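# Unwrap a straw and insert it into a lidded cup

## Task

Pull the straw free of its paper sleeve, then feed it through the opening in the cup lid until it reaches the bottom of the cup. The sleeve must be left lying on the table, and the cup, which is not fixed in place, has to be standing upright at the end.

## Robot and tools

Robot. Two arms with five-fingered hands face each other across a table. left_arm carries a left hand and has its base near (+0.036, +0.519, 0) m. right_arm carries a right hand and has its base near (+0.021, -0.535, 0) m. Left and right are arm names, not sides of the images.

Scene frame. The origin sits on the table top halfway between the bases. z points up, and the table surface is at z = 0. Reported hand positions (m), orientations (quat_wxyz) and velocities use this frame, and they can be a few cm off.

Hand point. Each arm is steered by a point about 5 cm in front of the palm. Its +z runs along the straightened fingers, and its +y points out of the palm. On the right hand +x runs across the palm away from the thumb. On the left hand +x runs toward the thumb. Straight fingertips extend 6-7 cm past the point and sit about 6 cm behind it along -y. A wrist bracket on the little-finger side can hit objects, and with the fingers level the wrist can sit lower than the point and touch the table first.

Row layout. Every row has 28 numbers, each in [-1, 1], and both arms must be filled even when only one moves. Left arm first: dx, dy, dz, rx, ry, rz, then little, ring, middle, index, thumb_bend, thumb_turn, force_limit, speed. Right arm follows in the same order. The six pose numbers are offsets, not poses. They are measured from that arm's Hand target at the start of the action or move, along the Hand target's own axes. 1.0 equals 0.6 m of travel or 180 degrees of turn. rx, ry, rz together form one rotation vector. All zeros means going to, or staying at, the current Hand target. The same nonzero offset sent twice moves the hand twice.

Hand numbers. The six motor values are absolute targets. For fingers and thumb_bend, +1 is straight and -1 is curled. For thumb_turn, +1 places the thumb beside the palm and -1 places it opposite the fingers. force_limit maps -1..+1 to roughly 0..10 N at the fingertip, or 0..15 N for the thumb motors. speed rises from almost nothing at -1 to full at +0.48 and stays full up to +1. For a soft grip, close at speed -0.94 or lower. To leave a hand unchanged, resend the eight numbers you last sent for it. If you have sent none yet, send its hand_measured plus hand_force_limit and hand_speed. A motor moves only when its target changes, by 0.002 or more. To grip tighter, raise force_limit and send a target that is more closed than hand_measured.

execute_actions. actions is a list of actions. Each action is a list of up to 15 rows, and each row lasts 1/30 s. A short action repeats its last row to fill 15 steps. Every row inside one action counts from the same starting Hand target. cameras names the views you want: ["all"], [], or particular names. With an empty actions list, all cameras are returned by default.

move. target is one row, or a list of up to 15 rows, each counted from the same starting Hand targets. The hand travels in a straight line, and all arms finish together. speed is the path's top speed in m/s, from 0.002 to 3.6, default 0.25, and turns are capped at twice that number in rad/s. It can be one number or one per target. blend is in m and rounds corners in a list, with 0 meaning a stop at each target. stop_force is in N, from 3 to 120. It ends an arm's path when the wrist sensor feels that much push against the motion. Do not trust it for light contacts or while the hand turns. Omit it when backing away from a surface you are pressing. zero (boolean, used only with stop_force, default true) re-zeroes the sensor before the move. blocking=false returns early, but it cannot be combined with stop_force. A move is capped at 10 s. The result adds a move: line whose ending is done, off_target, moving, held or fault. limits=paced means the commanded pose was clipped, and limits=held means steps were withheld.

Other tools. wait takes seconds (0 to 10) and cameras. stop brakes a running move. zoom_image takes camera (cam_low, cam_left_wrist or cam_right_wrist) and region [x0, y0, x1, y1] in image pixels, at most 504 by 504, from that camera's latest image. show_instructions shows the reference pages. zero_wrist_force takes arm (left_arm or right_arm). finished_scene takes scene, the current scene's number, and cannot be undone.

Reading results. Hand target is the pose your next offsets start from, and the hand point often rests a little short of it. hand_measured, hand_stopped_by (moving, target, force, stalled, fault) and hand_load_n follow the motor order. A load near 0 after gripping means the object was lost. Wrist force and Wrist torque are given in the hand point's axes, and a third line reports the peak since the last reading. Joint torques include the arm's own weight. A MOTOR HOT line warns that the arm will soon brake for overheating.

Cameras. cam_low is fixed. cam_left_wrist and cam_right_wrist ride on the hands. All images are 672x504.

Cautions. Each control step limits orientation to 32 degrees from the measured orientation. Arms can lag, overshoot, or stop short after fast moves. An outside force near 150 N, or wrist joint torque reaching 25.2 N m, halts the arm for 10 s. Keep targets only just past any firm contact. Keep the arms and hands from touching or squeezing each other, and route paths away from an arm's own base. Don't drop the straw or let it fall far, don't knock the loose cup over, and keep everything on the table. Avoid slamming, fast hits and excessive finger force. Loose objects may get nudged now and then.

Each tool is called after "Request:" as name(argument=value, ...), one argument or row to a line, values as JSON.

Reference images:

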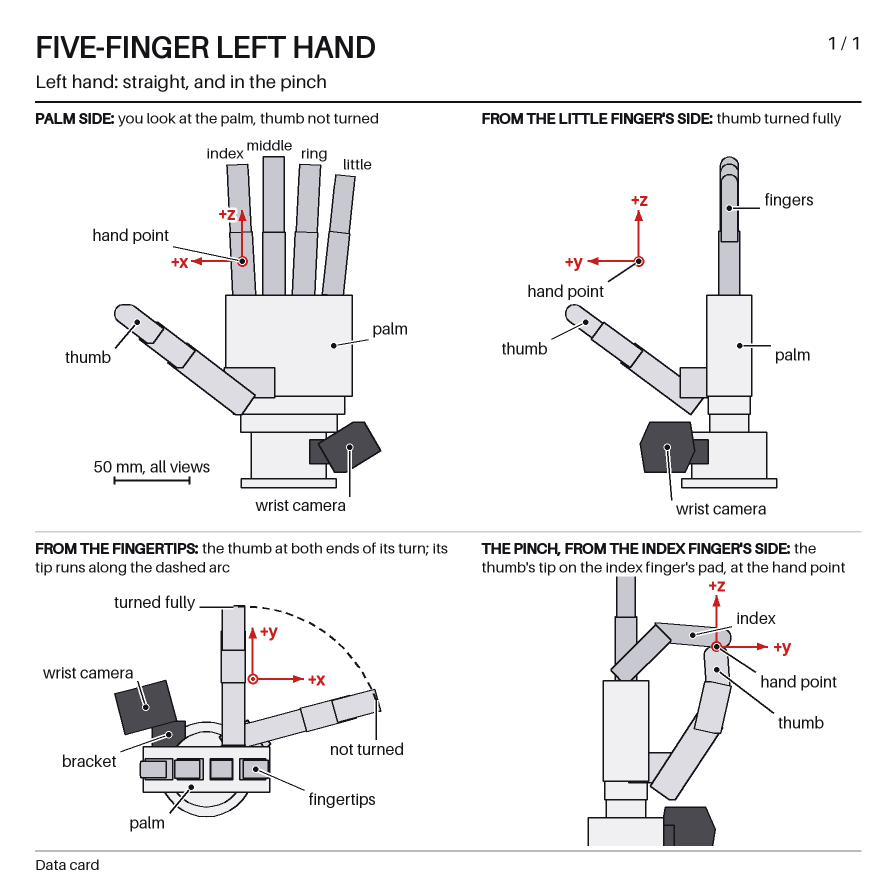

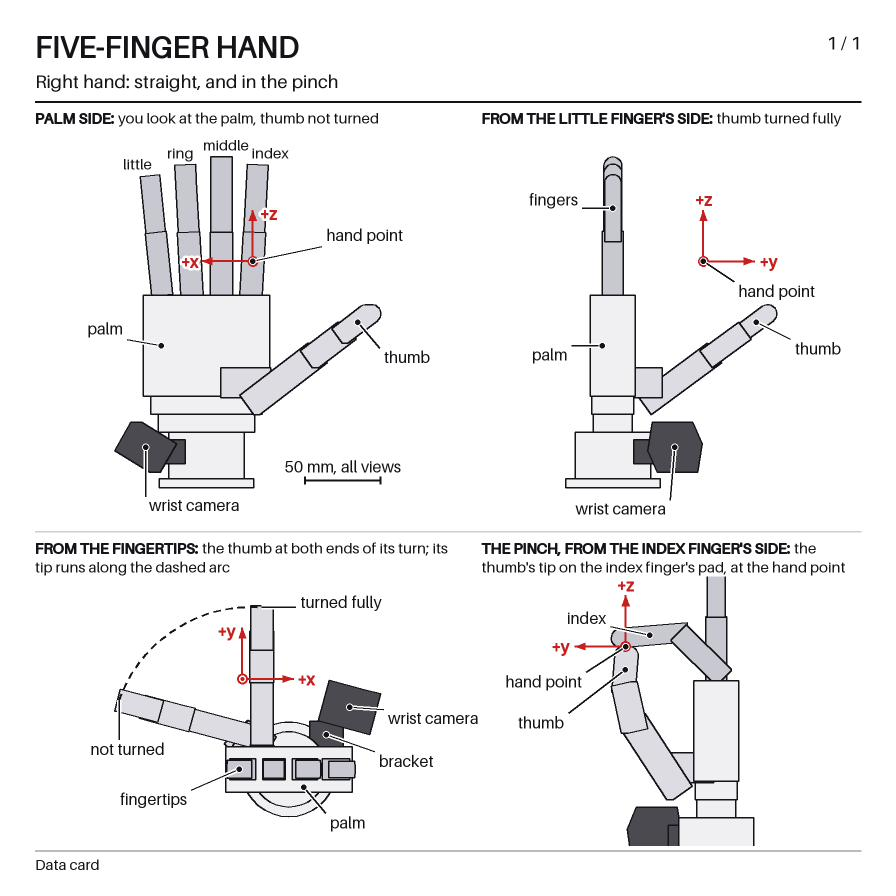

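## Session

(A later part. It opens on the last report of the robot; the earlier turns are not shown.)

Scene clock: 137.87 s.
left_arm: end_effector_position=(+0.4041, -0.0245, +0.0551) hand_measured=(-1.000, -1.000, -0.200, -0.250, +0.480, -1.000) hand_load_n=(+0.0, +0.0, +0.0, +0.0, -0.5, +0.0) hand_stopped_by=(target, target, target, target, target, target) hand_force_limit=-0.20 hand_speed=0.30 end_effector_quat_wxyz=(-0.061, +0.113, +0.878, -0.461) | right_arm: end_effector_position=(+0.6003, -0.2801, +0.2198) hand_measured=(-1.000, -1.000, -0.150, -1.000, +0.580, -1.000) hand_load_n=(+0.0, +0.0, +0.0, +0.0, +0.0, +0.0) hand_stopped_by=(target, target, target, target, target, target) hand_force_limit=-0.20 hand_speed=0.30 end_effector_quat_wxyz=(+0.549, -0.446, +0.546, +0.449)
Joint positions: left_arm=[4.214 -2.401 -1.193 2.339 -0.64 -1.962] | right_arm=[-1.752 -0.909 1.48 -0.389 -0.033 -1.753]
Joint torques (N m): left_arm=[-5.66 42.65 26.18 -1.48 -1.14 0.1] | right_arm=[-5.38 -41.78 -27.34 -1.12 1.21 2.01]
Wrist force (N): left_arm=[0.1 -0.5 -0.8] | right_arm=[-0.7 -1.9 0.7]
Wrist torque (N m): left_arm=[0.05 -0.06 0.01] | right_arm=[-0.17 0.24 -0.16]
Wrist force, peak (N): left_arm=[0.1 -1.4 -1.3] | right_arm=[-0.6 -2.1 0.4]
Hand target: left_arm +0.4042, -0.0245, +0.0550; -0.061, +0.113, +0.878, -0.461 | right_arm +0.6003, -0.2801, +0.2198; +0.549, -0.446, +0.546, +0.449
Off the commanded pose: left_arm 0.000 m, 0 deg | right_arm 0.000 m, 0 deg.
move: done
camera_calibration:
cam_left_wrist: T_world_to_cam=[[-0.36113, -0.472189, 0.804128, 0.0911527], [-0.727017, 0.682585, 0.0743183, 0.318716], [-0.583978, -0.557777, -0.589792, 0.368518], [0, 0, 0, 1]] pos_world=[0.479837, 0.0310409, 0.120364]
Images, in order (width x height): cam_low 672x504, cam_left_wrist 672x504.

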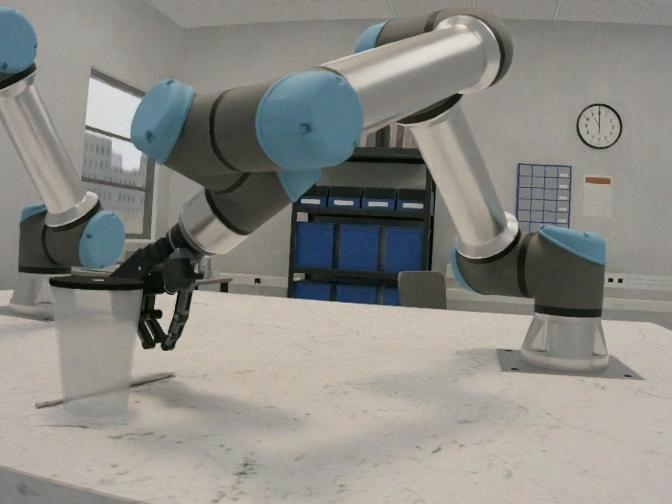

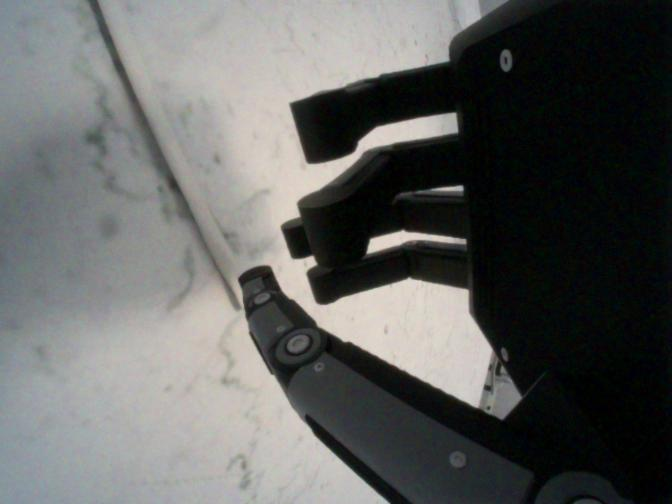

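Request:
move(
  target=[-0.0108,0.0457,0.0077,0,0,0,-1,-1,-0.2,-0.25,0.48,-1,-0.2,0.3,0,0,0,0,0,0,-1,-1,-0.15,-1,0.58,-1,-0.2,0.3],
  speed=0.06,
  cameras=[],
)

Request:
move(
  target=[0,0.0225,0.0158,0,0,0,-1,-1,-0.2,-0.25,0.48,-1,-0.2,0.3,0,0,0,0,0,0,-1,-1,-0.15,-1,0.58,-1,-0.2,0.3],
  speed=0.012,
  stop_force=3,
  cameras=["cam_low","cam_left_wrist"],
)

Request:
zoom_image(
  camera="cam_left_wrist",
  region=[160, 150, 400, 330],
)

Request:
zoom_image(
  camera="cam_low",
  region=[100, 330, 240, 430],
)

Scene clock: 148.53 s.
left_arm: end_effector_position=(+0.4134, -0.0147, +0.0297) hand_measured=(-1.000, -1.000, -0.200, -0.250, +0.480, -1.000) hand_load_n=(+0.0, +0.0, +0.0, +0.0, +0.0, +0.0) hand_stopped_by=(target, target, target, target, target, target) hand_force_limit=-0.20 hand_speed=0.30 end_effector_quat_wxyz=(-0.061, +0.113, +0.878, -0.461) end_effector_velocity=(-0.002, -0.001, +0.003) end_effector_angular_velocity=(+0.001, +0.004, +0.000) | right_arm: end_effector_position=(+0.6003, -0.2801, +0.2198) hand_measured=(-1.000, -1.000, -0.150, -1.000, +0.580, -1.000) hand_load_n=(+0.0, +0.0, +0.0, +0.0, +0.0, +0.0) hand_stopped_by=(target, target, target, target, target, target) hand_force_limit=-0.20 hand_speed=0.30 end_effector_quat_wxyz=(+0.549, -0.446, +0.546, +0.449)
Joint positions: left_arm=[4.236 -2.438 -1.205 2.358 -0.634 -1.926] | right_arm=[-1.752 -0.909 1.48 -0.389 -0.033 -1.753]
Joint velocities: left_arm=[-0.003 0.005 -0.001 -0.004 0 -0.006] | right_arm=[within noise]
Joint torques (N m): left_arm=[-7.15 55.13 22.93 -4.14 1.23 -1.54] | right_arm=[-5.33 -41 -27.05 -0.78 1.01 2.08]
Wrist force (N): left_arm=[0.3 -0.7 -0.4] | right_arm=[-0.6 -1.8 0.2]
Wrist torque (N m): left_arm=[0.01 -0.08 -0.02] | right_arm=[-0.13 0.24 -0.15]
Wrist force, peak (N): left_arm=[-0.2 -1.4 -0.9] | right_arm=[-0.8 -2.0 0.4]
Hand target: left_arm +0.4133, -0.0148, +0.0298; -0.061, +0.113, +0.878, -0.461 | right_arm +0.6003, -0.2801, +0.2198; +0.549, -0.446, +0.546, +0.449
Off the commanded pose: left_arm 0.000 m, 0 deg | right_arm 0.000 m, 0 deg.
move: done
No camera images: "cameras" was empty.

Scene clock: 150.13 s.
left_arm: end_effector_position=(+0.4133, -0.0148, +0.0241) hand_measured=(-1.000, -1.000, -0.200, -0.250, +0.480, -1.000) hand_load_n=(+0.0, +0.0, -1.0, +0.0, +0.5, +0.0) hand_stopped_by=(target, target, target, target, target, target) hand_force_limit=-0.20 hand_speed=0.30 end_effector_quat_wxyz=(-0.061, +0.113, +0.878, -0.461) | right_arm: end_effector_position=(+0.6003, -0.2801, +0.2198) hand_measured=(-1.000, -1.000, -0.150, -1.000, +0.580, -1.000) hand_load_n=(+0.0, +0.0, +0.0, +0.0, +0.0, +0.0) hand_stopped_by=(target, target, target, target, target, target) hand_force_limit=-0.20 hand_speed=0.30 end_effector_quat_wxyz=(+0.549, -0.446, +0.546, +0.449)
Joint positions: left_arm=[4.236 -2.444 -1.207 2.368 -0.634 -1.926] | right_arm=[-1.752 -0.909 1.48 -0.389 -0.033 -1.753]
Joint torques (N m): left_arm=[-5.66 55.31 27.03 -4.1 -1.03 -0.57] | right_arm=[-4.56 -40.36 -26.48 -0.69 1.07 1.69]
Wrist force (N): left_arm=[-0.6 -2.6 -2.0] | right_arm=[-0.5 -1.9 0.4]
Wrist torque (N m): left_arm=[0.04 -0.05 0.01] | right_arm=[-0.15 0.21 -0.14]
Wrist force, peak (N): left_arm=[-0.5 -7.0 -4.6] | right_arm=[-0.4 -2.3 0.3]
Hand target: left_arm +0.4133, -0.0148, +0.0241; -0.061, +0.113, +0.878, -0.461 (not the last commanded pose) | right_arm +0.6003, -0.2801, +0.2198; +0.549, -0.446, +0.546, +0.449
Off the commanded pose: left_arm 0.011 m, 0 deg | right_arm 0.000 m, 0 deg.
move: contact (left_arm)
camera_calibration:
cam_left_wrist: T_world_to_cam=[[-0.361373, -0.472089, 0.804078, 0.124136], [-0.726976, 0.682655, 0.0740773, 0.321163], [-0.583879, -0.557776, -0.589891, 0.360863], [0, 0, 0, 1]] pos_world=[0.489038, 0.0406406, 0.0892639]
Images, in order (width x height): cam_low 672x504, cam_left_wrist 672x504.

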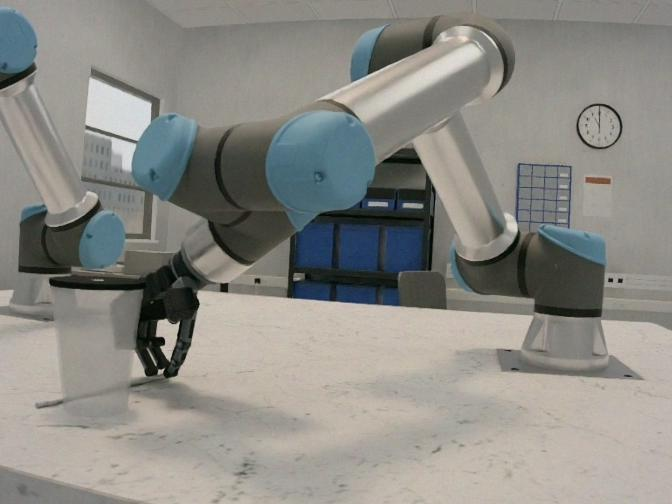

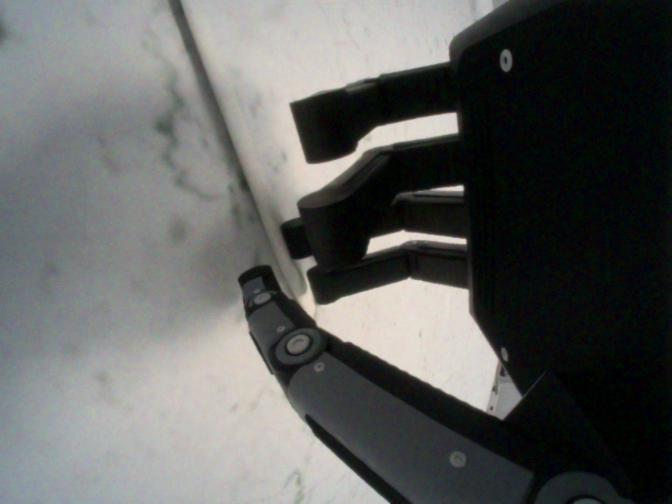

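Scaled by 2.100 from the camera's 672x504 image, which has a finer 960x720 frame.

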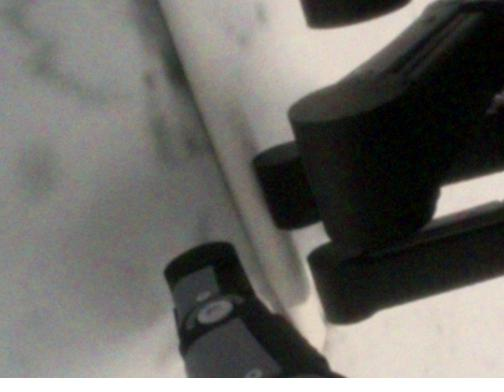

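Scaled by 3.600 from the camera's 672x504 image, which has a finer 960x720 frame.

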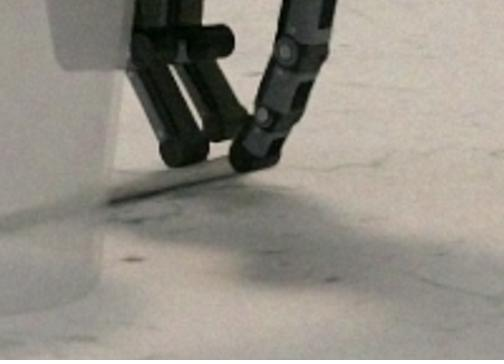

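Request:
move(
  target=[0,-0.013,0.0012,0,0,0,-1,-1,-0.2,-0.25,0.48,-1,-0.2,0.3,0,0,0,0,0,0,-1,-1,-0.15,-1,0.58,-1,-0.2,0.3],
  speed=0.04,
  cameras=[],
)

Request:
move(
  target=[0,0.0212,0.0148,0,0,0,-1,-1,-0.2,-0.25,0.48,-1,-0.2,0.3,0,0,0,0,0,0,-1,-1,-0.15,-1,0.58,-1,-0.2,0.3],
  speed=0.012,
  stop_force=3,
  cameras=["cam_low","cam_left_wrist"],
)

Request:
zoom_image(
  camera="cam_left_wrist",
  region=[160, 150, 400, 330],
)

Request:
zoom_image(
  camera="cam_low",
  region=[100, 330, 240, 430],
)

Scene clock: 156.93 s.
left_arm: end_effector_position=(+0.4120, -0.0198, +0.0302) hand_measured=(-1.000, -1.000, -0.200, -0.250, +0.480, -1.000) hand_load_n=(+0.0, +0.0, +0.0, +0.0, +0.0, +0.0) hand_stopped_by=(target, target, target, target, target, target) hand_force_limit=-0.20 hand_speed=0.30 end_effector_quat_wxyz=(-0.061, +0.113, +0.878, -0.461) | right_arm: end_effector_position=(+0.6003, -0.2801, +0.2198) hand_measured=(-1.000, -1.000, -0.150, -1.000, +0.580, -1.000) hand_load_n=(-0.5, +0.0, +0.0, +0.0, +0.0, +0.0) hand_stopped_by=(target, target, target, target, target, target) hand_force_limit=-0.20 hand_speed=0.30 end_effector_quat_wxyz=(+0.549, -0.446, +0.546, +0.449)
Joint positions: left_arm=[4.227 -2.44 -1.195 2.363 -0.636 -1.94] | right_arm=[-1.752 -0.909 1.48 -0.389 -0.033 -1.753]
Joint torques (N m): left_arm=[5.8 47.45 10.89 -2.72 -0.54 1.63] | right_arm=[-4.81 -41.45 -28.95 -0.83 0.93 1.7]
Wrist force (N): left_arm=[-0.1 -0.6 -0.6] | right_arm=[-0.6 -1.8 0.4]
Wrist torque (N m): left_arm=[0.04 -0.02 -0.01] | right_arm=[-0.13 0.23 -0.15]
Wrist force, peak (N): left_arm=[-0.5 -3.0 -2.5] | right_arm=[-0.7 -2.1 0.5]
Hand target: left_arm +0.4121, -0.0197, +0.0301; -0.061, +0.113, +0.878, -0.461 | right_arm +0.6003, -0.2801, +0.2198; +0.549, -0.446, +0.546, +0.449
Off the commanded pose: left_arm 0.000 m, 0 deg | right_arm 0.000 m, 0 deg.
move: done
No camera images: "cameras" was empty.

Scene clock: 159.07 s.
left_arm: end_effector_position=(+0.4120, -0.0197, +0.0179) hand_measured=(-1.000, -1.000, -0.200, -0.250, +0.480, -1.000) hand_load_n=(+0.0, +0.0, -0.5, +0.0, +0.0, +0.0) hand_stopped_by=(target, target, target, target, target, target) hand_force_limit=-0.20 hand_speed=0.30 end_effector_quat_wxyz=(-0.061, +0.113, +0.878, -0.461) | right_arm: end_effector_position=(+0.6003, -0.2801, +0.2198) hand_measured=(-1.000, -1.000, -0.150, -1.000, +0.580, -1.000) hand_load_n=(+0.0, +0.0, +0.0, +0.0, +0.0, -0.5) hand_stopped_by=(target, target, target, target, target, target) hand_force_limit=-0.20 hand_speed=0.30 end_effector_quat_wxyz=(+0.549, -0.446, +0.546, +0.449)
Joint positions: left_arm=[4.228 -2.455 -1.202 2.384 -0.636 -1.94] | right_arm=[-1.752 -0.909 1.48 -0.389 -0.033 -1.753]
Joint torques (N m): left_arm=[1.61 53.91 26.54 -4.23 -1.68 0.14] | right_arm=[-5.07 -41.82 -26.83 -0.71 1.15 1.85]
Wrist force (N): left_arm=[-0.8 -3.8 -1.4] | right_arm=[-0.8 -1.8 0.6]
Wrist torque (N m): left_arm=[0.05 -0.03 0.07] | right_arm=[-0.15 0.26 -0.16]
Wrist force, peak (N): left_arm=[-0.5 -10.8 -3.6] | right_arm=[-0.6 -2.0 0.3]
Hand target: left_arm +0.4120, -0.0197, +0.0179; -0.061, +0.113, +0.878, -0.461 (not the last commanded pose) | right_arm +0.6003, -0.2801, +0.2198; +0.549, -0.446, +0.546, +0.449
Off the commanded pose: left_arm 0.003 m, 0 deg | right_arm 0.000 m, 0 deg.
move: contact (left_arm)
camera_calibration:
cam_left_wrist: T_world_to_cam=[[-0.361341, -0.472107, 0.804082, 0.126289], [-0.727072, 0.682559, 0.0740233, 0.324001], [-0.58378, -0.557878, -0.589892, 0.353784], [0, 0, 0, 1]] pos_world=[0.487738, 0.0358405, 0.0831639]
Images, in order (width x height): cam_low 672x504, cam_left_wrist 672x504.

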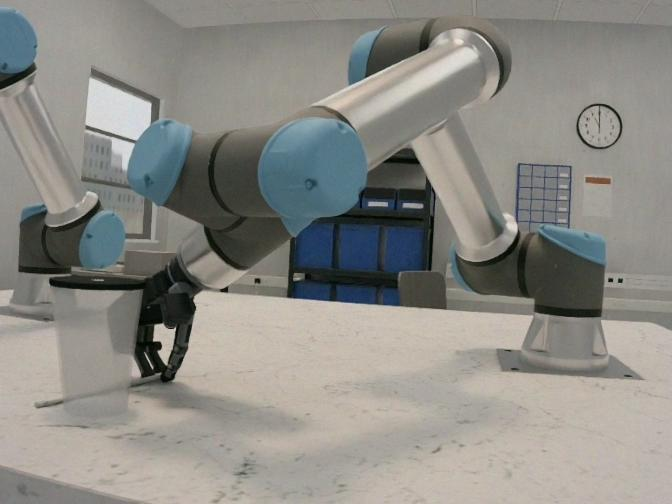

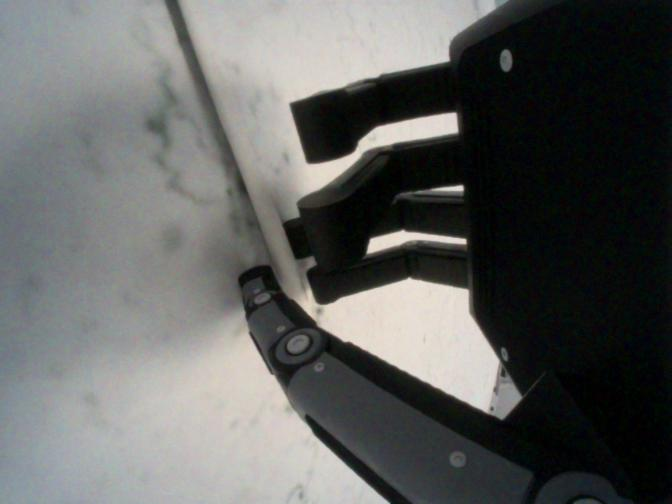

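Scaled by 2.100 from the camera's 672x504 image, which has a finer 960x720 frame.

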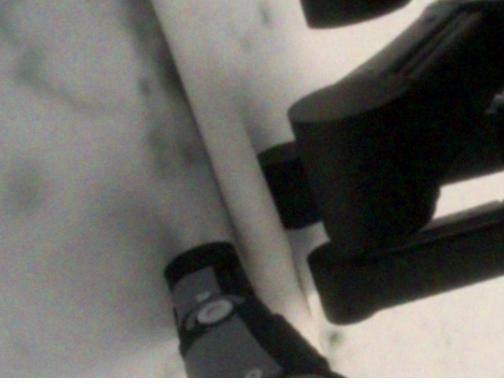

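Scaled by 3.600 from the camera's 672x504 image, which has a finer 960x720 frame.

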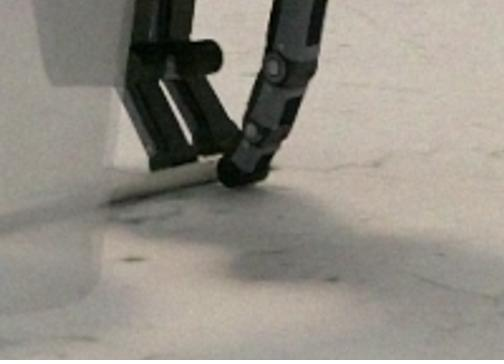

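Request:
move(
  target=[0,-0.0103,-0.0008,0,0,0,-1,-1,-0.2,-0.25,0.44,-1,-0.2,0.3,0,0,0,0,0,0,-1,-1,-0.15,-1,0.58,-1,-0.2,0.3],
  speed=0.04,
  cameras=[],
)

Request:
move(
  target=[0,0.0164,0.0115,0,0,0,-1,-1,-0.2,-0.25,0.44,-1,-0.2,0.3,0,0,0,0,0,0,-1,-1,-0.15,-1,0.58,-1,-0.2,0.3],
  speed=0.01,
  stop_force=3,
  cameras=["cam_low","cam_left_wrist"],
)

Request:
zoom_image(
  camera="cam_left_wrist",
  region=[160, 150, 400, 330],
)

Request:
zoom_image(
  camera="cam_low",
  region=[100, 330, 240, 430],
)

Scene clock: 165.70 s.
left_arm: end_effector_position=(+0.4112, -0.0228, +0.0234) hand_measured=(-1.000, -1.000, -0.200, -0.250, +0.440, -1.000) hand_load_n=(+0.0, +0.0, +0.0, +0.0, -0.5, +0.0) hand_stopped_by=(target, target, target, target, target, target) hand_force_limit=-0.20 hand_speed=0.30 end_effector_quat_wxyz=(-0.061, +0.113, +0.878, -0.461) | right_arm: end_effector_position=(+0.6003, -0.2801, +0.2198) hand_measured=(-1.000, -1.000, -0.150, -1.000, +0.580, -1.000) hand_load_n=(+0.0, +0.0, +0.0, +0.0, +0.0, +0.0) hand_stopped_by=(target, target, target, target, target, target) hand_force_limit=-0.20 hand_speed=0.30 end_effector_quat_wxyz=(+0.549, -0.446, +0.546, +0.449)
Joint positions: left_arm=[4.222 -2.45 -1.193 2.378 -0.638 -1.949] | right_arm=[-1.752 -0.909 1.48 -0.389 -0.033 -1.753]
Joint torques (N m): left_arm=[3.27 45.82 15.36 -2.43 -0.67 1.04] | right_arm=[-4.41 -43.17 -27 -0.51 1.11 2.05]
Wrist force (N): left_arm=[0.0 -0.7 -0.6] | right_arm=[-0.4 -1.8 0.5]
Wrist torque (N m): left_arm=[0.01 -0.03 0.00] | right_arm=[-0.14 0.19 -0.13]
Wrist force, peak (N): left_arm=[-0.6 -4.2 -1.7] | right_arm=[-1.0 -2.0 0.6]
Hand target: left_arm +0.4113, -0.0227, +0.0233; -0.061, +0.113, +0.878, -0.461 | right_arm +0.6003, -0.2801, +0.2198; +0.549, -0.446, +0.546, +0.449
Off the commanded pose: left_arm 0.000 m, 0 deg | right_arm 0.000 m, 0 deg.
move: done
No camera images: "cameras" was empty.

Scene clock: 167.33 s.
left_arm: end_effector_position=(+0.4112, -0.0227, +0.0179) hand_measured=(-1.000, -1.000, -0.200, -0.250, +0.440, -1.000) hand_load_n=(+0.0, +0.0, -0.5, +0.0, +0.0, +0.0) hand_stopped_by=(target, target, target, target, target, target) hand_force_limit=-0.20 hand_speed=0.30 end_effector_quat_wxyz=(-0.061, +0.113, +0.878, -0.461) | right_arm: end_effector_position=(+0.6003, -0.2801, +0.2198) hand_measured=(-1.000, -1.000, -0.150, -1.000, +0.580, -1.000) hand_load_n=(+0.5, +0.5, +0.0, +0.0, +0.0, +0.0) hand_stopped_by=(target, target, target, target, target, target) hand_force_limit=-0.20 hand_speed=0.30 end_effector_quat_wxyz=(+0.549, -0.446, +0.546, +0.449)
Joint positions: left_arm=[4.222 -2.457 -1.196 2.387 -0.638 -1.949] | right_arm=[-1.752 -0.909 1.48 -0.389 -0.033 -1.753]
Joint torques (N m): left_arm=[6.48 53.38 24.98 -4.22 0.32 0.37] | right_arm=[-4.63 -42.66 -27.76 -0.44 1.29 1.86]
Wrist force (N): left_arm=[-0.9 -4.0 -1.8] | right_arm=[-0.5 -1.9 0.4]
Wrist torque (N m): left_arm=[0.04 -0.03 0.07] | right_arm=[-0.16 0.21 -0.14]
Wrist force, peak (N): left_arm=[-0.2 -9.7 -3.7] | right_arm=[-0.4 -2.1 0.4]
Hand target: left_arm +0.4112, -0.0227, +0.0179; -0.061, +0.113, +0.878, -0.461 (not the last commanded pose) | right_arm +0.6003, -0.2801, +0.2198; +0.549, -0.446, +0.546, +0.449
Off the commanded pose: left_arm 0.007 m, 0 deg | right_arm 0.000 m, 0 deg.
move: contact (left_arm)
camera_calibration:
cam_left_wrist: T_world_to_cam=[[-0.361395, -0.472109, 0.804057, 0.124565], [-0.727019, 0.682615, 0.0740343, 0.325507], [-0.583813, -0.557808, -0.589925, 0.351604], [0, 0, 0, 1]] pos_world=[0.486938, 0.0327406, 0.083164]
Images, in order (width x height): cam_low 672x504, cam_left_wrist 672x504.

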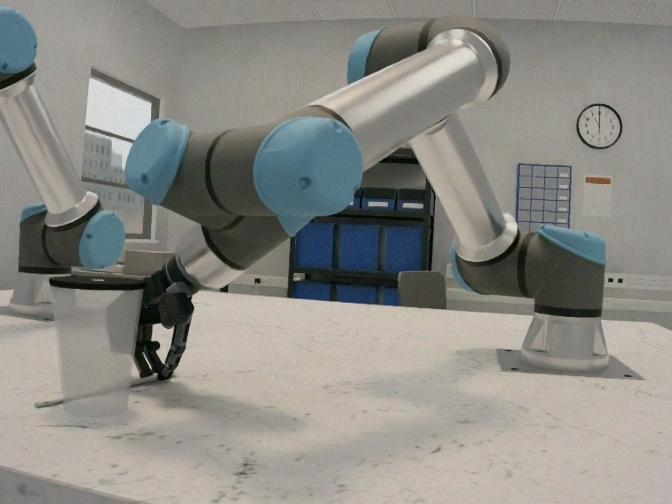

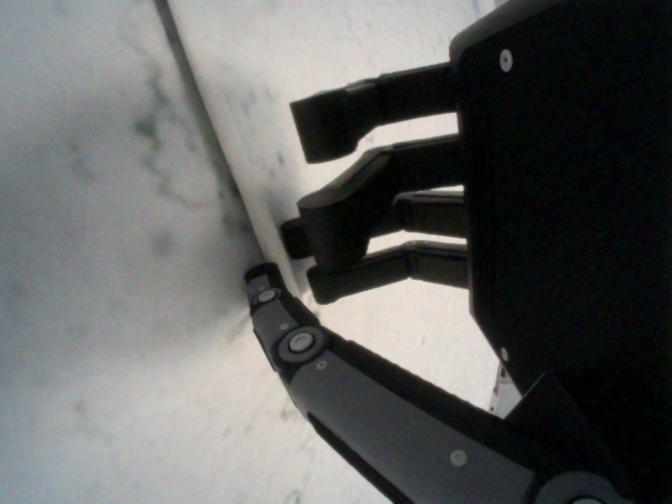

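Scaled by 2.100 from the camera's 672x504 image, which has a finer 960x720 frame.

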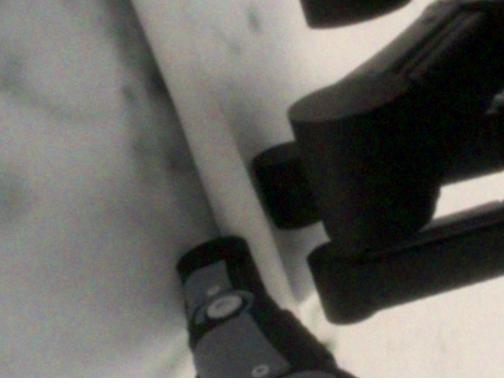

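Scaled by 3.600 from the camera's 672x504 image, which has a finer 960x720 frame.

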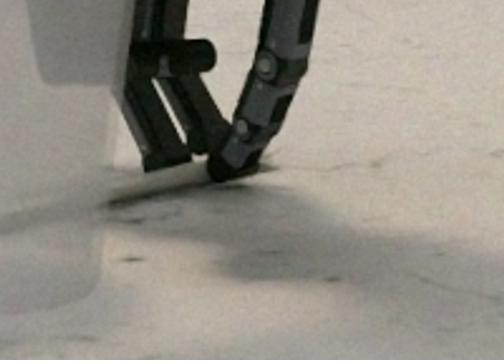

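Request:
move(
  target=[0,0,0,0,0,0,-1,-1,-0.29,-0.34,0.44,-1,-0.2,-0.3,0,0,0,0,0,0,-1,-1,-0.15,-1,0.58,-1,-0.2,0.3],
  cameras=[],
)

Request:
move(
  target=[0,0.009,0.0063,0,0,0,-1,-1,-0.29,-0.34,0.44,-1,-0.2,-0.3,0,0,0,0,0,0,-1,-1,-0.15,-1,0.58,-1,-0.2,0.3],
  speed=0.01,
  stop_force=3,
  cameras=["cam_low","cam_left_wrist"],
)

Request:
zoom_image(
  camera="cam_left_wrist",
  region=[160, 150, 400, 330],
)

Request:
zoom_image(
  camera="cam_low",
  region=[100, 330, 240, 430],
)

Scene clock: 173.40 s.
left_arm: end_effector_position=(+0.4112, -0.0227, +0.0179) hand_measured=(-1.000, -1.000, -0.290, -0.340, +0.440, -1.000) hand_load_n=(+0.0, +0.5, +0.0, +0.0, +0.0, +0.0) hand_stopped_by=(target, target, target, target, target, target) hand_force_limit=-0.20 hand_speed=-0.30 end_effector_quat_wxyz=(-0.061, +0.113, +0.878, -0.461) | right_arm: end_effector_position=(+0.6003, -0.2801, +0.2198) hand_measured=(-1.000, -1.000, -0.150, -1.000, +0.580, -1.000) hand_load_n=(+0.0, +0.0, +0.0, +0.0, +0.0, +0.0) hand_stopped_by=(target, target, target, target, target, target) hand_force_limit=-0.20 hand_speed=0.30 end_effector_quat_wxyz=(+0.549, -0.446, +0.546, +0.449)
Joint positions: left_arm=[4.222 -2.457 -1.196 2.387 -0.638 -1.949] | right_arm=[-1.752 -0.909 1.48 -0.389 -0.033 -1.753]
Joint torques (N m): left_arm=[6.07 54.69 25.22 -3.74 0.52 0.32] | right_arm=[-4 -43.09 -27.57 -0.88 1.02 2.11]
Wrist force (N): left_arm=[-0.1 -0.5 -0.5] | right_arm=[-0.5 -1.9 0.4]
Wrist torque (N m): left_arm=[0.05 -0.02 -0.01] | right_arm=[-0.15 0.22 -0.15]
Wrist force, peak (N): left_arm=[-0.7 -4.3 -1.9] | right_arm=[-0.6 -2.0 0.5]
Hand target: left_arm +0.4112, -0.0227, +0.0179; -0.061, +0.113, +0.878, -0.461 | right_arm +0.6003, -0.2801, +0.2198; +0.549, -0.446, +0.546, +0.449
Off the commanded pose: left_arm 0.000 m, 0 deg | right_arm 0.000 m, 0 deg.
move: done
No camera images: "cameras" was empty.

Scene clock: 174.63 s.
left_arm: end_effector_position=(+0.4114, -0.0228, +0.0164) hand_measured=(-1.000, -1.000, -0.290, -0.340, +0.440, -1.000) hand_load_n=(+0.0, +0.0, +0.0, +0.0, +0.0, +0.0) hand_stopped_by=(target, target, target, target, target, target) hand_force_limit=-0.20 hand_speed=-0.30 end_effector_quat_wxyz=(-0.061, +0.113, +0.878, -0.461) | right_arm: end_effector_position=(+0.6003, -0.2801, +0.2198) hand_measured=(-1.000, -1.000, -0.150, -1.000, +0.580, -1.000) hand_load_n=(+0.0, +0.0, +0.5, +0.0, +0.0, -0.5) hand_stopped_by=(target, target, target, target, target, target) hand_force_limit=-0.20 hand_speed=0.30 end_effector_quat_wxyz=(+0.549, -0.446, +0.546, +0.449)
Joint positions: left_arm=[4.222 -2.459 -1.197 2.39 -0.638 -1.949] | right_arm=[-1.752 -0.909 1.48 -0.389 -0.033 -1.753]
Joint torques (N m): left_arm=[5.64 56.15 28.28 -4.23 0.36 -0.1] | right_arm=[-4.67 -42.12 -26.7 -0.74 1.07 1.82]
Wrist force (N): left_arm=[-0.1 -1.1 -0.9] | right_arm=[-0.5 -1.8 0.4]
Wrist torque (N m): left_arm=[0.05 -0.02 0.00] | right_arm=[-0.14 0.22 -0.15]
Wrist force, peak (N): left_arm=[-0.1 -5.3 -1.5] | right_arm=[-0.7 -2.0 0.1]
Hand target: left_arm +0.4114, -0.0228, +0.0164; -0.061, +0.113, +0.878, -0.461 (not the last commanded pose) | right_arm +0.6003, -0.2801, +0.2198; +0.549, -0.446, +0.546, +0.449
Off the commanded pose: left_arm 0.005 m, 0 deg | right_arm 0.000 m, 0 deg.
move: contact (left_arm)
camera_calibration:
cam_left_wrist: T_world_to_cam=[[-0.361663, -0.471972, 0.804016, 0.125937], [-0.727044, 0.682627, 0.0736749, 0.325733], [-0.583616, -0.55791, -0.590025, 0.350693], [0, 0, 0, 1]] pos_world=[0.487039, 0.0327401, 0.0816637]
Images, in order (width x height): cam_low 672x504, cam_left_wrist 672x504.

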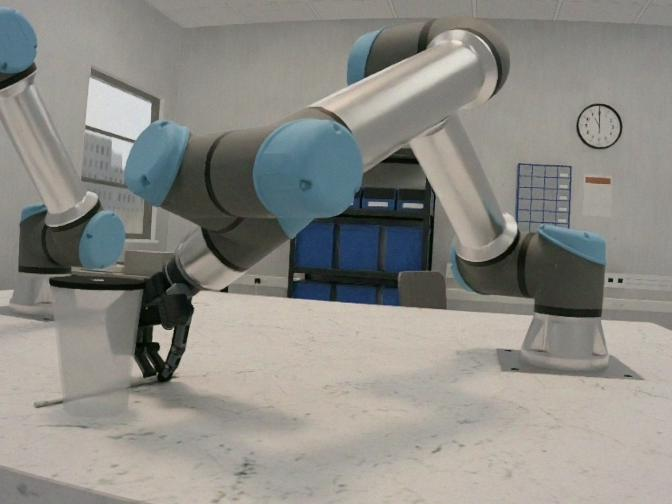

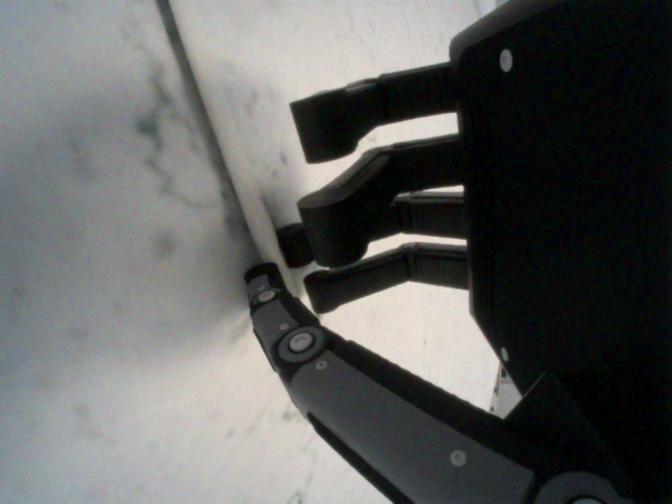

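Scaled by 2.100 from the camera's 672x504 image, which has a finer 960x720 frame.

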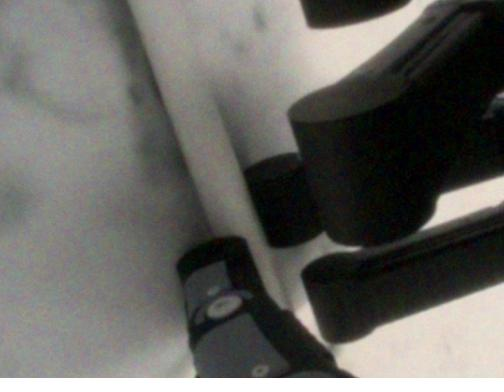

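Scaled by 3.600 from the camera's 672x504 image, which has a finer 960x720 frame.

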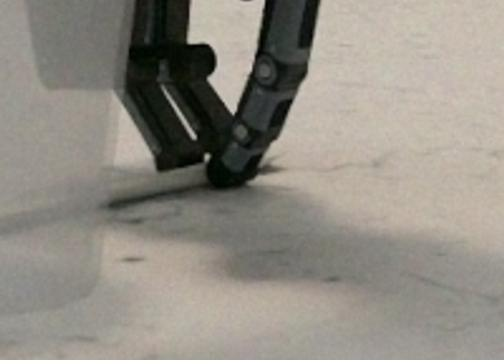

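Request:
move(
  target=[0,0.002,0.0014,0,0,0,-1,-1,-0.45,-0.5,0.2,-1,0,-0.9,0,0,0,0,0,0,-1,-1,-0.15,-1,0.58,-1,-0.2,0.3],
  cameras=["cam_left_wrist","cam_low"],
)

Request:
zoom_image(
  camera="cam_left_wrist",
  region=[160, 150, 400, 330],
)

Request:
zoom_image(
  camera="cam_low",
  region=[100, 330, 240, 430],
)

Scene clock: 178.03 s.
left_arm: end_effector_position=(+0.4114, -0.0228, +0.0149) hand_measured=(-1.000, -1.000, -0.334, -0.500, +0.424, -1.000) hand_load_n=(+0.0, +0.0, +5.5, +0.0, +7.5, +0.0) hand_stopped_by=(target, target, force, target, force, target) hand_force_limit=0.00 hand_speed=-0.90 end_effector_quat_wxyz=(-0.061, +0.113, +0.878, -0.461) | right_arm: end_effector_position=(+0.6003, -0.2801, +0.2198) hand_measured=(-1.000, -1.000, -0.150, -1.000, +0.580, -1.000) hand_load_n=(+0.0, +0.0, +0.0, +0.0, +0.0, +0.0) hand_stopped_by=(target, target, target, target, target, target) hand_force_limit=-0.20 hand_speed=0.30 end_effector_quat_wxyz=(+0.549, -0.446, +0.546, +0.449)
Joint positions: left_arm=[4.222 -2.46 -1.198 2.393 -0.638 -1.949] | right_arm=[-1.752 -0.909 1.48 -0.389 -0.033 -1.753]
Joint torques (N m): left_arm=[1.57 25.6 -2.63 0.84 -0.08 -1.45] | right_arm=[-4.26 -42.77 -27.05 -0.5 0.98 1.7]
Wrist force (N): left_arm=[-1.7 -20.4 -15.3] | right_arm=[-0.4 -1.6 0.5]
Wrist torque (N m): left_arm=[-0.44 -0.22 0.34] | right_arm=[-0.12 0.20 -0.14]
Wrist force, peak (N): left_arm=[-1.7 -20.4 -15.3] | right_arm=[-0.5 -2.0 0.6]
Hand target: left_arm +0.4113, -0.0228, +0.0149; -0.061, +0.113, +0.878, -0.461 | right_arm +0.6003, -0.2801, +0.2198; +0.549, -0.446, +0.546, +0.449
Off the commanded pose: left_arm 0.000 m, 0 deg | right_arm 0.000 m, 0 deg.
move: done
camera_calibration:
cam_left_wrist: T_world_to_cam=[[-0.361694, -0.471891, 0.80405, 0.127189], [-0.727055, 0.682627, 0.0735701, 0.32593], [-0.583583, -0.557979, -0.589992, 0.34985], [0, 0, 0, 1]] pos_world=[0.487139, 0.0327397, 0.0801636]
Images, in order (width x height): cam_low 672x504, cam_left_wrist 672x504.

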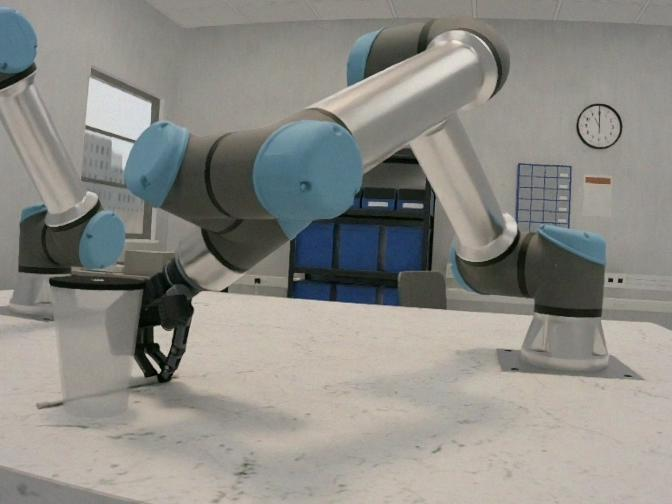

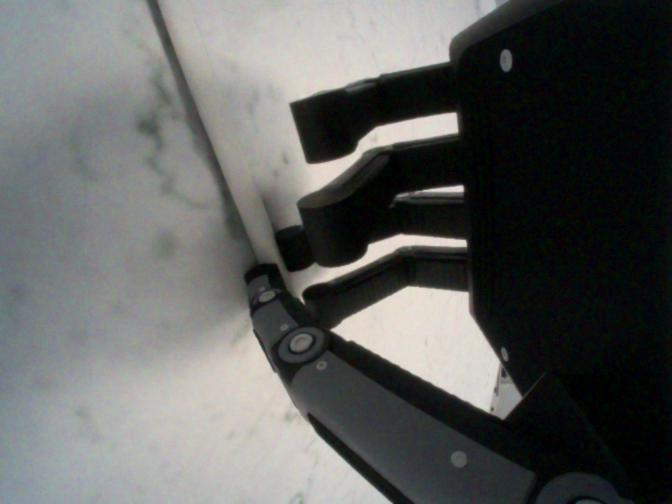

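Scaled by 2.100 from the camera's 672x504 image, which has a finer 960x720 frame.

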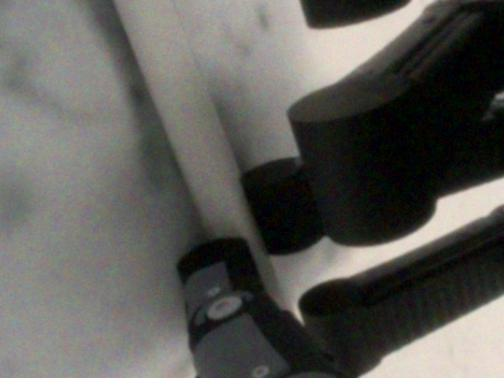

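Scaled by 3.600 from the camera's 672x504 image, which has a finer 960x720 frame.

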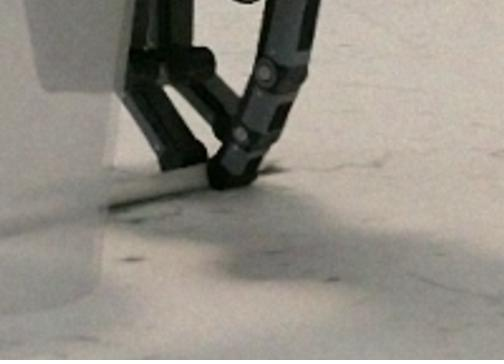

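Request:
move(
  target=[0,-0.0368,-0.0055,0,0,0,-1,-1,-0.45,-0.5,0.2,-1,0,-0.9,0,0,0,0,0,0,-1,-1,-0.15,-1,0.58,-1,-0.2,0.3],
  speed=0.06,
  cameras=["cam_left_wrist","cam_low"],
)

Request:
zoom_image(
  camera="cam_low",
  region=[0, 250, 240, 430],
)

Scene clock: 181.93 s.
left_arm: end_effector_position=(+0.4089, -0.0324, +0.0351) hand_measured=(-1.000, -1.000, -0.334, -0.500, +0.424, -1.000) hand_load_n=(+0.0, +0.0, +5.5, +0.0, +7.0, +1.0) hand_stopped_by=(target, target, force, target, force, target) hand_force_limit=0.00 hand_speed=-0.90 end_effector_quat_wxyz=(-0.061, +0.113, +0.878, -0.461) end_effector_velocity=(+0.001, +0.001, -0.002) end_effector_angular_velocity=(-0.002, -0.005, -0.001) | right_arm: end_effector_position=(+0.6003, -0.2801, +0.2198) hand_measured=(-1.000, -1.000, -0.150, -1.000, +0.580, -1.000) hand_load_n=(+0.0, +0.0, +0.0, +0.0, +0.0, -0.5) hand_stopped_by=(target, target, target, target, target, target) hand_force_limit=-0.20 hand_speed=0.30 end_effector_quat_wxyz=(+0.549, -0.446, +0.546, +0.449)
Joint positions: left_arm=[4.205 -2.442 -1.168 2.367 -0.643 -1.975] | right_arm=[-1.752 -0.909 1.48 -0.389 -0.033 -1.753]
Joint velocities: left_arm=[0.002 -0.002 -0.002 0.005 0 0.005] | right_arm=[within noise]
Joint torques (N m): left_arm=[7.67 40.34 3.68 -0.95 0.65 1.78] | right_arm=[-3.95 -41.79 -28.31 -0.52 0.98 1.9]
Wrist force (N): left_arm=[0.2 -0.4 -0.6] | right_arm=[-0.6 -1.7 0.4]
Wrist torque (N m): left_arm=[0.05 -0.07 -0.02] | right_arm=[-0.12 0.23 -0.14]
Wrist force, peak (N): left_arm=[-1.7 -21.7 -15.9] | right_arm=[-0.8 -2.1 0.4]
Hand target: left_arm +0.4089, -0.0323, +0.0349; -0.061, +0.113, +0.878, -0.461 | right_arm +0.6003, -0.2801, +0.2198; +0.549, -0.446, +0.546, +0.449
Off the commanded pose: left_arm 0.000 m, 0 deg | right_arm 0.000 m, 0 deg.
move: done
camera_calibration:
cam_left_wrist: T_world_to_cam=[[-0.361851, -0.471924, 0.80396, 0.105471], [-0.727031, 0.68266, 0.0734954, 0.329236], [-0.583516, -0.557909, -0.590124, 0.354935], [0, 0, 0, 1]] pos_world=[0.48464, 0.0230399, 0.100464]
Images, in order (width x height): cam_low 672x504, cam_left_wrist 672x504.

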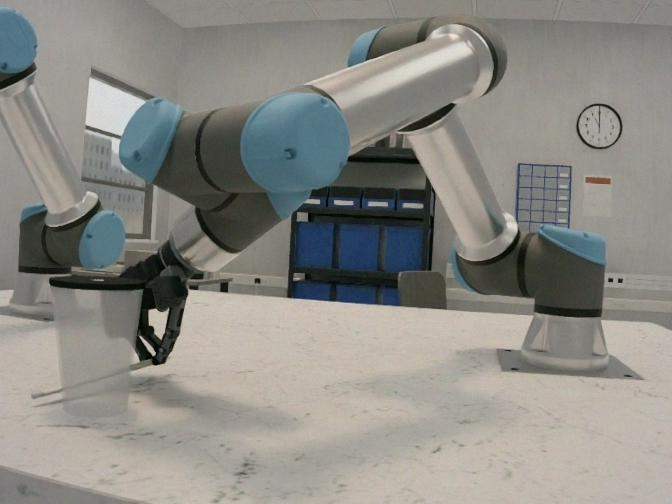

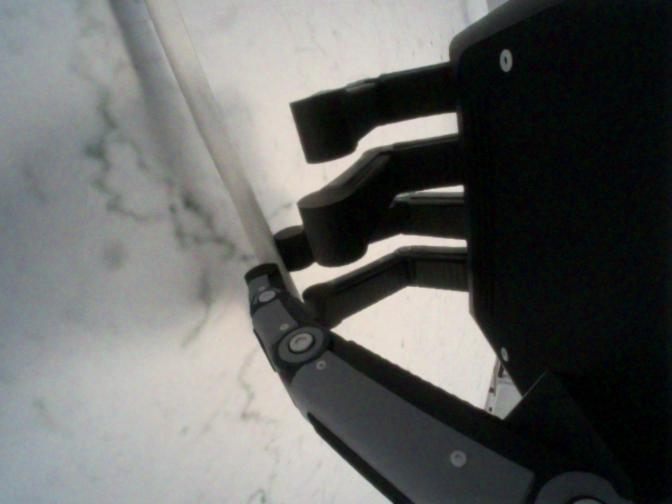

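Scaled by 2.100 from the camera's 672x504 image, which has a finer 960x720 frame.

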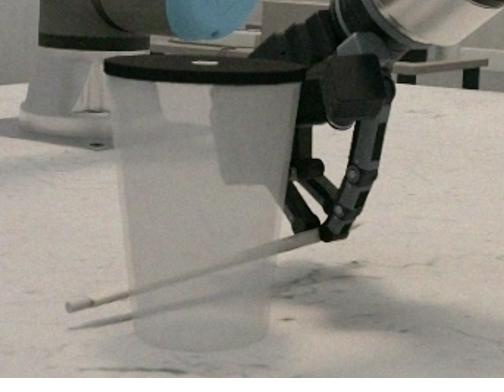

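Request:
move(
  target=[
    [0,-0.0615,0.0588,0,0,0,-1,-1,-0.45,-0.5,0.2,-1,0,-0.9,0,0,0,0,0,0,-1,-1,-0.15,-1,0.58,-1,-0.2,0.3],
    [0.0342,-0.2278,-0.0527,0,0.0887,0.0622,-1,-1,-0.45,-0.5,0.2,-1,0,-0.9,0,0,0,0,0,0,-1,-1,-0.15,-1,0.58,-1,-0.2,0.3],
  ],
  speed=0.12,
  blend=[0.01,0],
  cameras=["all"],
)

Request:
zoom_image(
  camera="cam_low",
  region=[0, 130, 240, 310],
)

Request:
zoom_image(
  camera="cam_right_wrist",
  region=[200, 100, 600, 400],
)

Scene clock: 191.80 s.
left_arm: end_effector_position=(+0.3763, -0.0771, +0.1654) hand_measured=(-1.000, -1.000, -0.334, -0.500, +0.424, -1.000) hand_load_n=(+0.0, +0.0, +5.5, +0.0, +7.0, +1.0) hand_stopped_by=(target, target, force, target, force, target) hand_force_limit=0.00 hand_speed=-0.90 end_effector_quat_wxyz=(-0.137, +0.261, +0.846, -0.444) end_effector_velocity=(+0.000, +0.001, -0.001) end_effector_angular_velocity=(+0.003, +0.003, -0.001) | right_arm: end_effector_position=(+0.6003, -0.2801, +0.2198) hand_measured=(-1.000, -1.000, -0.150, -1.000, +0.580, -1.000) hand_load_n=(+0.0, +0.0, +0.0, +0.0, +0.0, -0.5) hand_stopped_by=(target, target, target, target, target, target) hand_force_limit=-0.20 hand_speed=0.30 end_effector_quat_wxyz=(+0.549, -0.446, +0.546, +0.449)
Joint positions: left_arm=[4.11 -2.566 -0.672 1.658 -0.603 -1.56] | right_arm=[-1.752 -0.909 1.48 -0.389 -0.033 -1.753]
Joint velocities: left_arm=[0 -0.002 0 -0.005 -0.001 0.003] | right_arm=[within noise]
Joint torques (N m): left_arm=[7.82 61.53 17.44 -4.66 -0.92 1.87] | right_arm=[-3.44 -43.09 -27.19 -0.55 1.02 1.88]
Wrist force (N): left_arm=[-0.3 -0.5 -0.3] | right_arm=[-0.6 -2.1 0.3]
Wrist torque (N m): left_arm=[0.03 0.03 -0.03] | right_arm=[-0.17 0.24 -0.16]
Wrist force, peak (N): left_arm=[0.3 -1.2 -0.7] | right_arm=[-0.9 -2.0 0.6]
Hand target: left_arm +0.3763, -0.0771, +0.1655; -0.137, +0.261, +0.846, -0.444 | right_arm +0.6003, -0.2801, +0.2198; +0.549, -0.446, +0.546, +0.449
Off the commanded pose: left_arm 0.000 m, 0 deg | right_arm 0.000 m, 0 deg.
move: done
camera_calibration:
cam_left_wrist: T_world_to_cam=[[-0.499904, -0.322552, 0.803776, 0.0314201], [-0.457668, 0.886282, 0.0710174, 0.241203], [-0.735279, -0.332361, -0.590678, 0.462428], [0, 0, 0, 1]] pos_world=[0.466112, -0.0499461, 0.230762]
cam_right_wrist: T_world_to_cam=[[-0.962932, 0.178537, -0.202206, 0.675668], [-0.25837, -0.395066, 0.881571, -0.13724], [0.077508, 0.901137, 0.42655, 0.225595], [0, 0, 0, 1]] pos_world=[0.597678, -0.378142, 0.161384]

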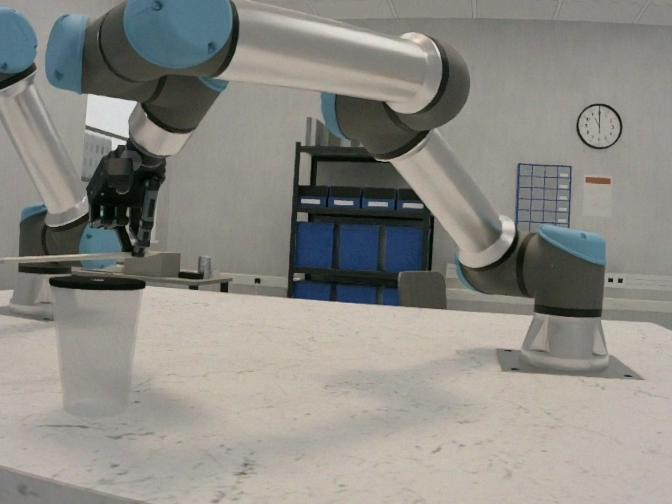

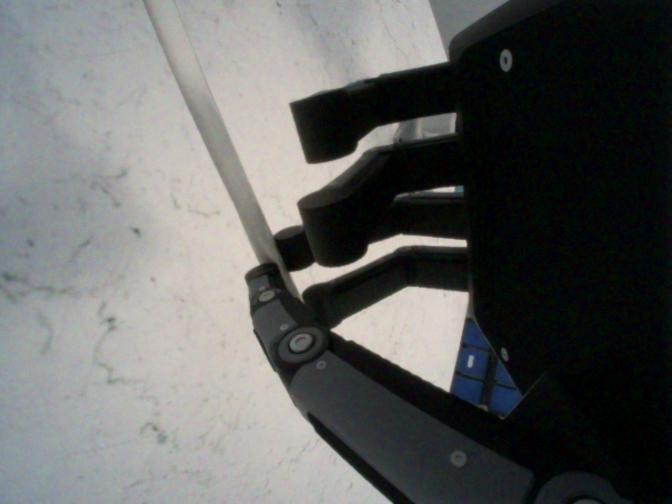

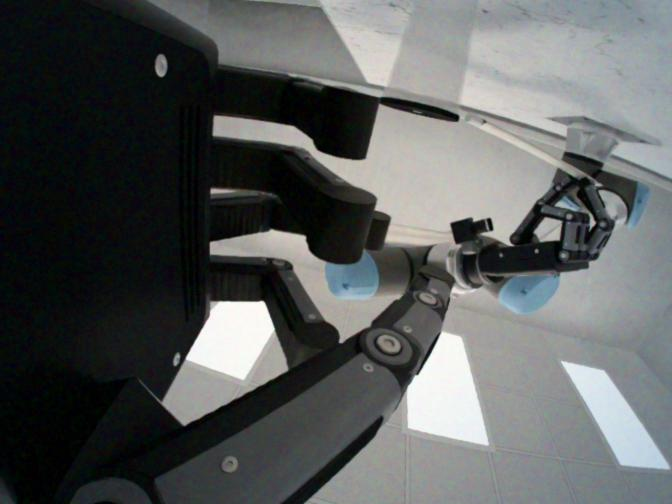

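Scaled by 2.100 from the camera's 672x504 image, which has a finer 960x720 frame.

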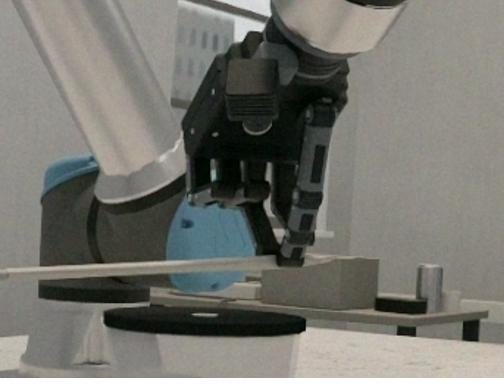

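Scaled by 1.260 from the camera's 672x504 image, which has a finer 960x720 frame.

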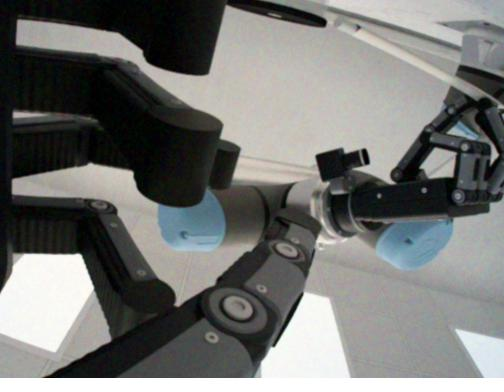

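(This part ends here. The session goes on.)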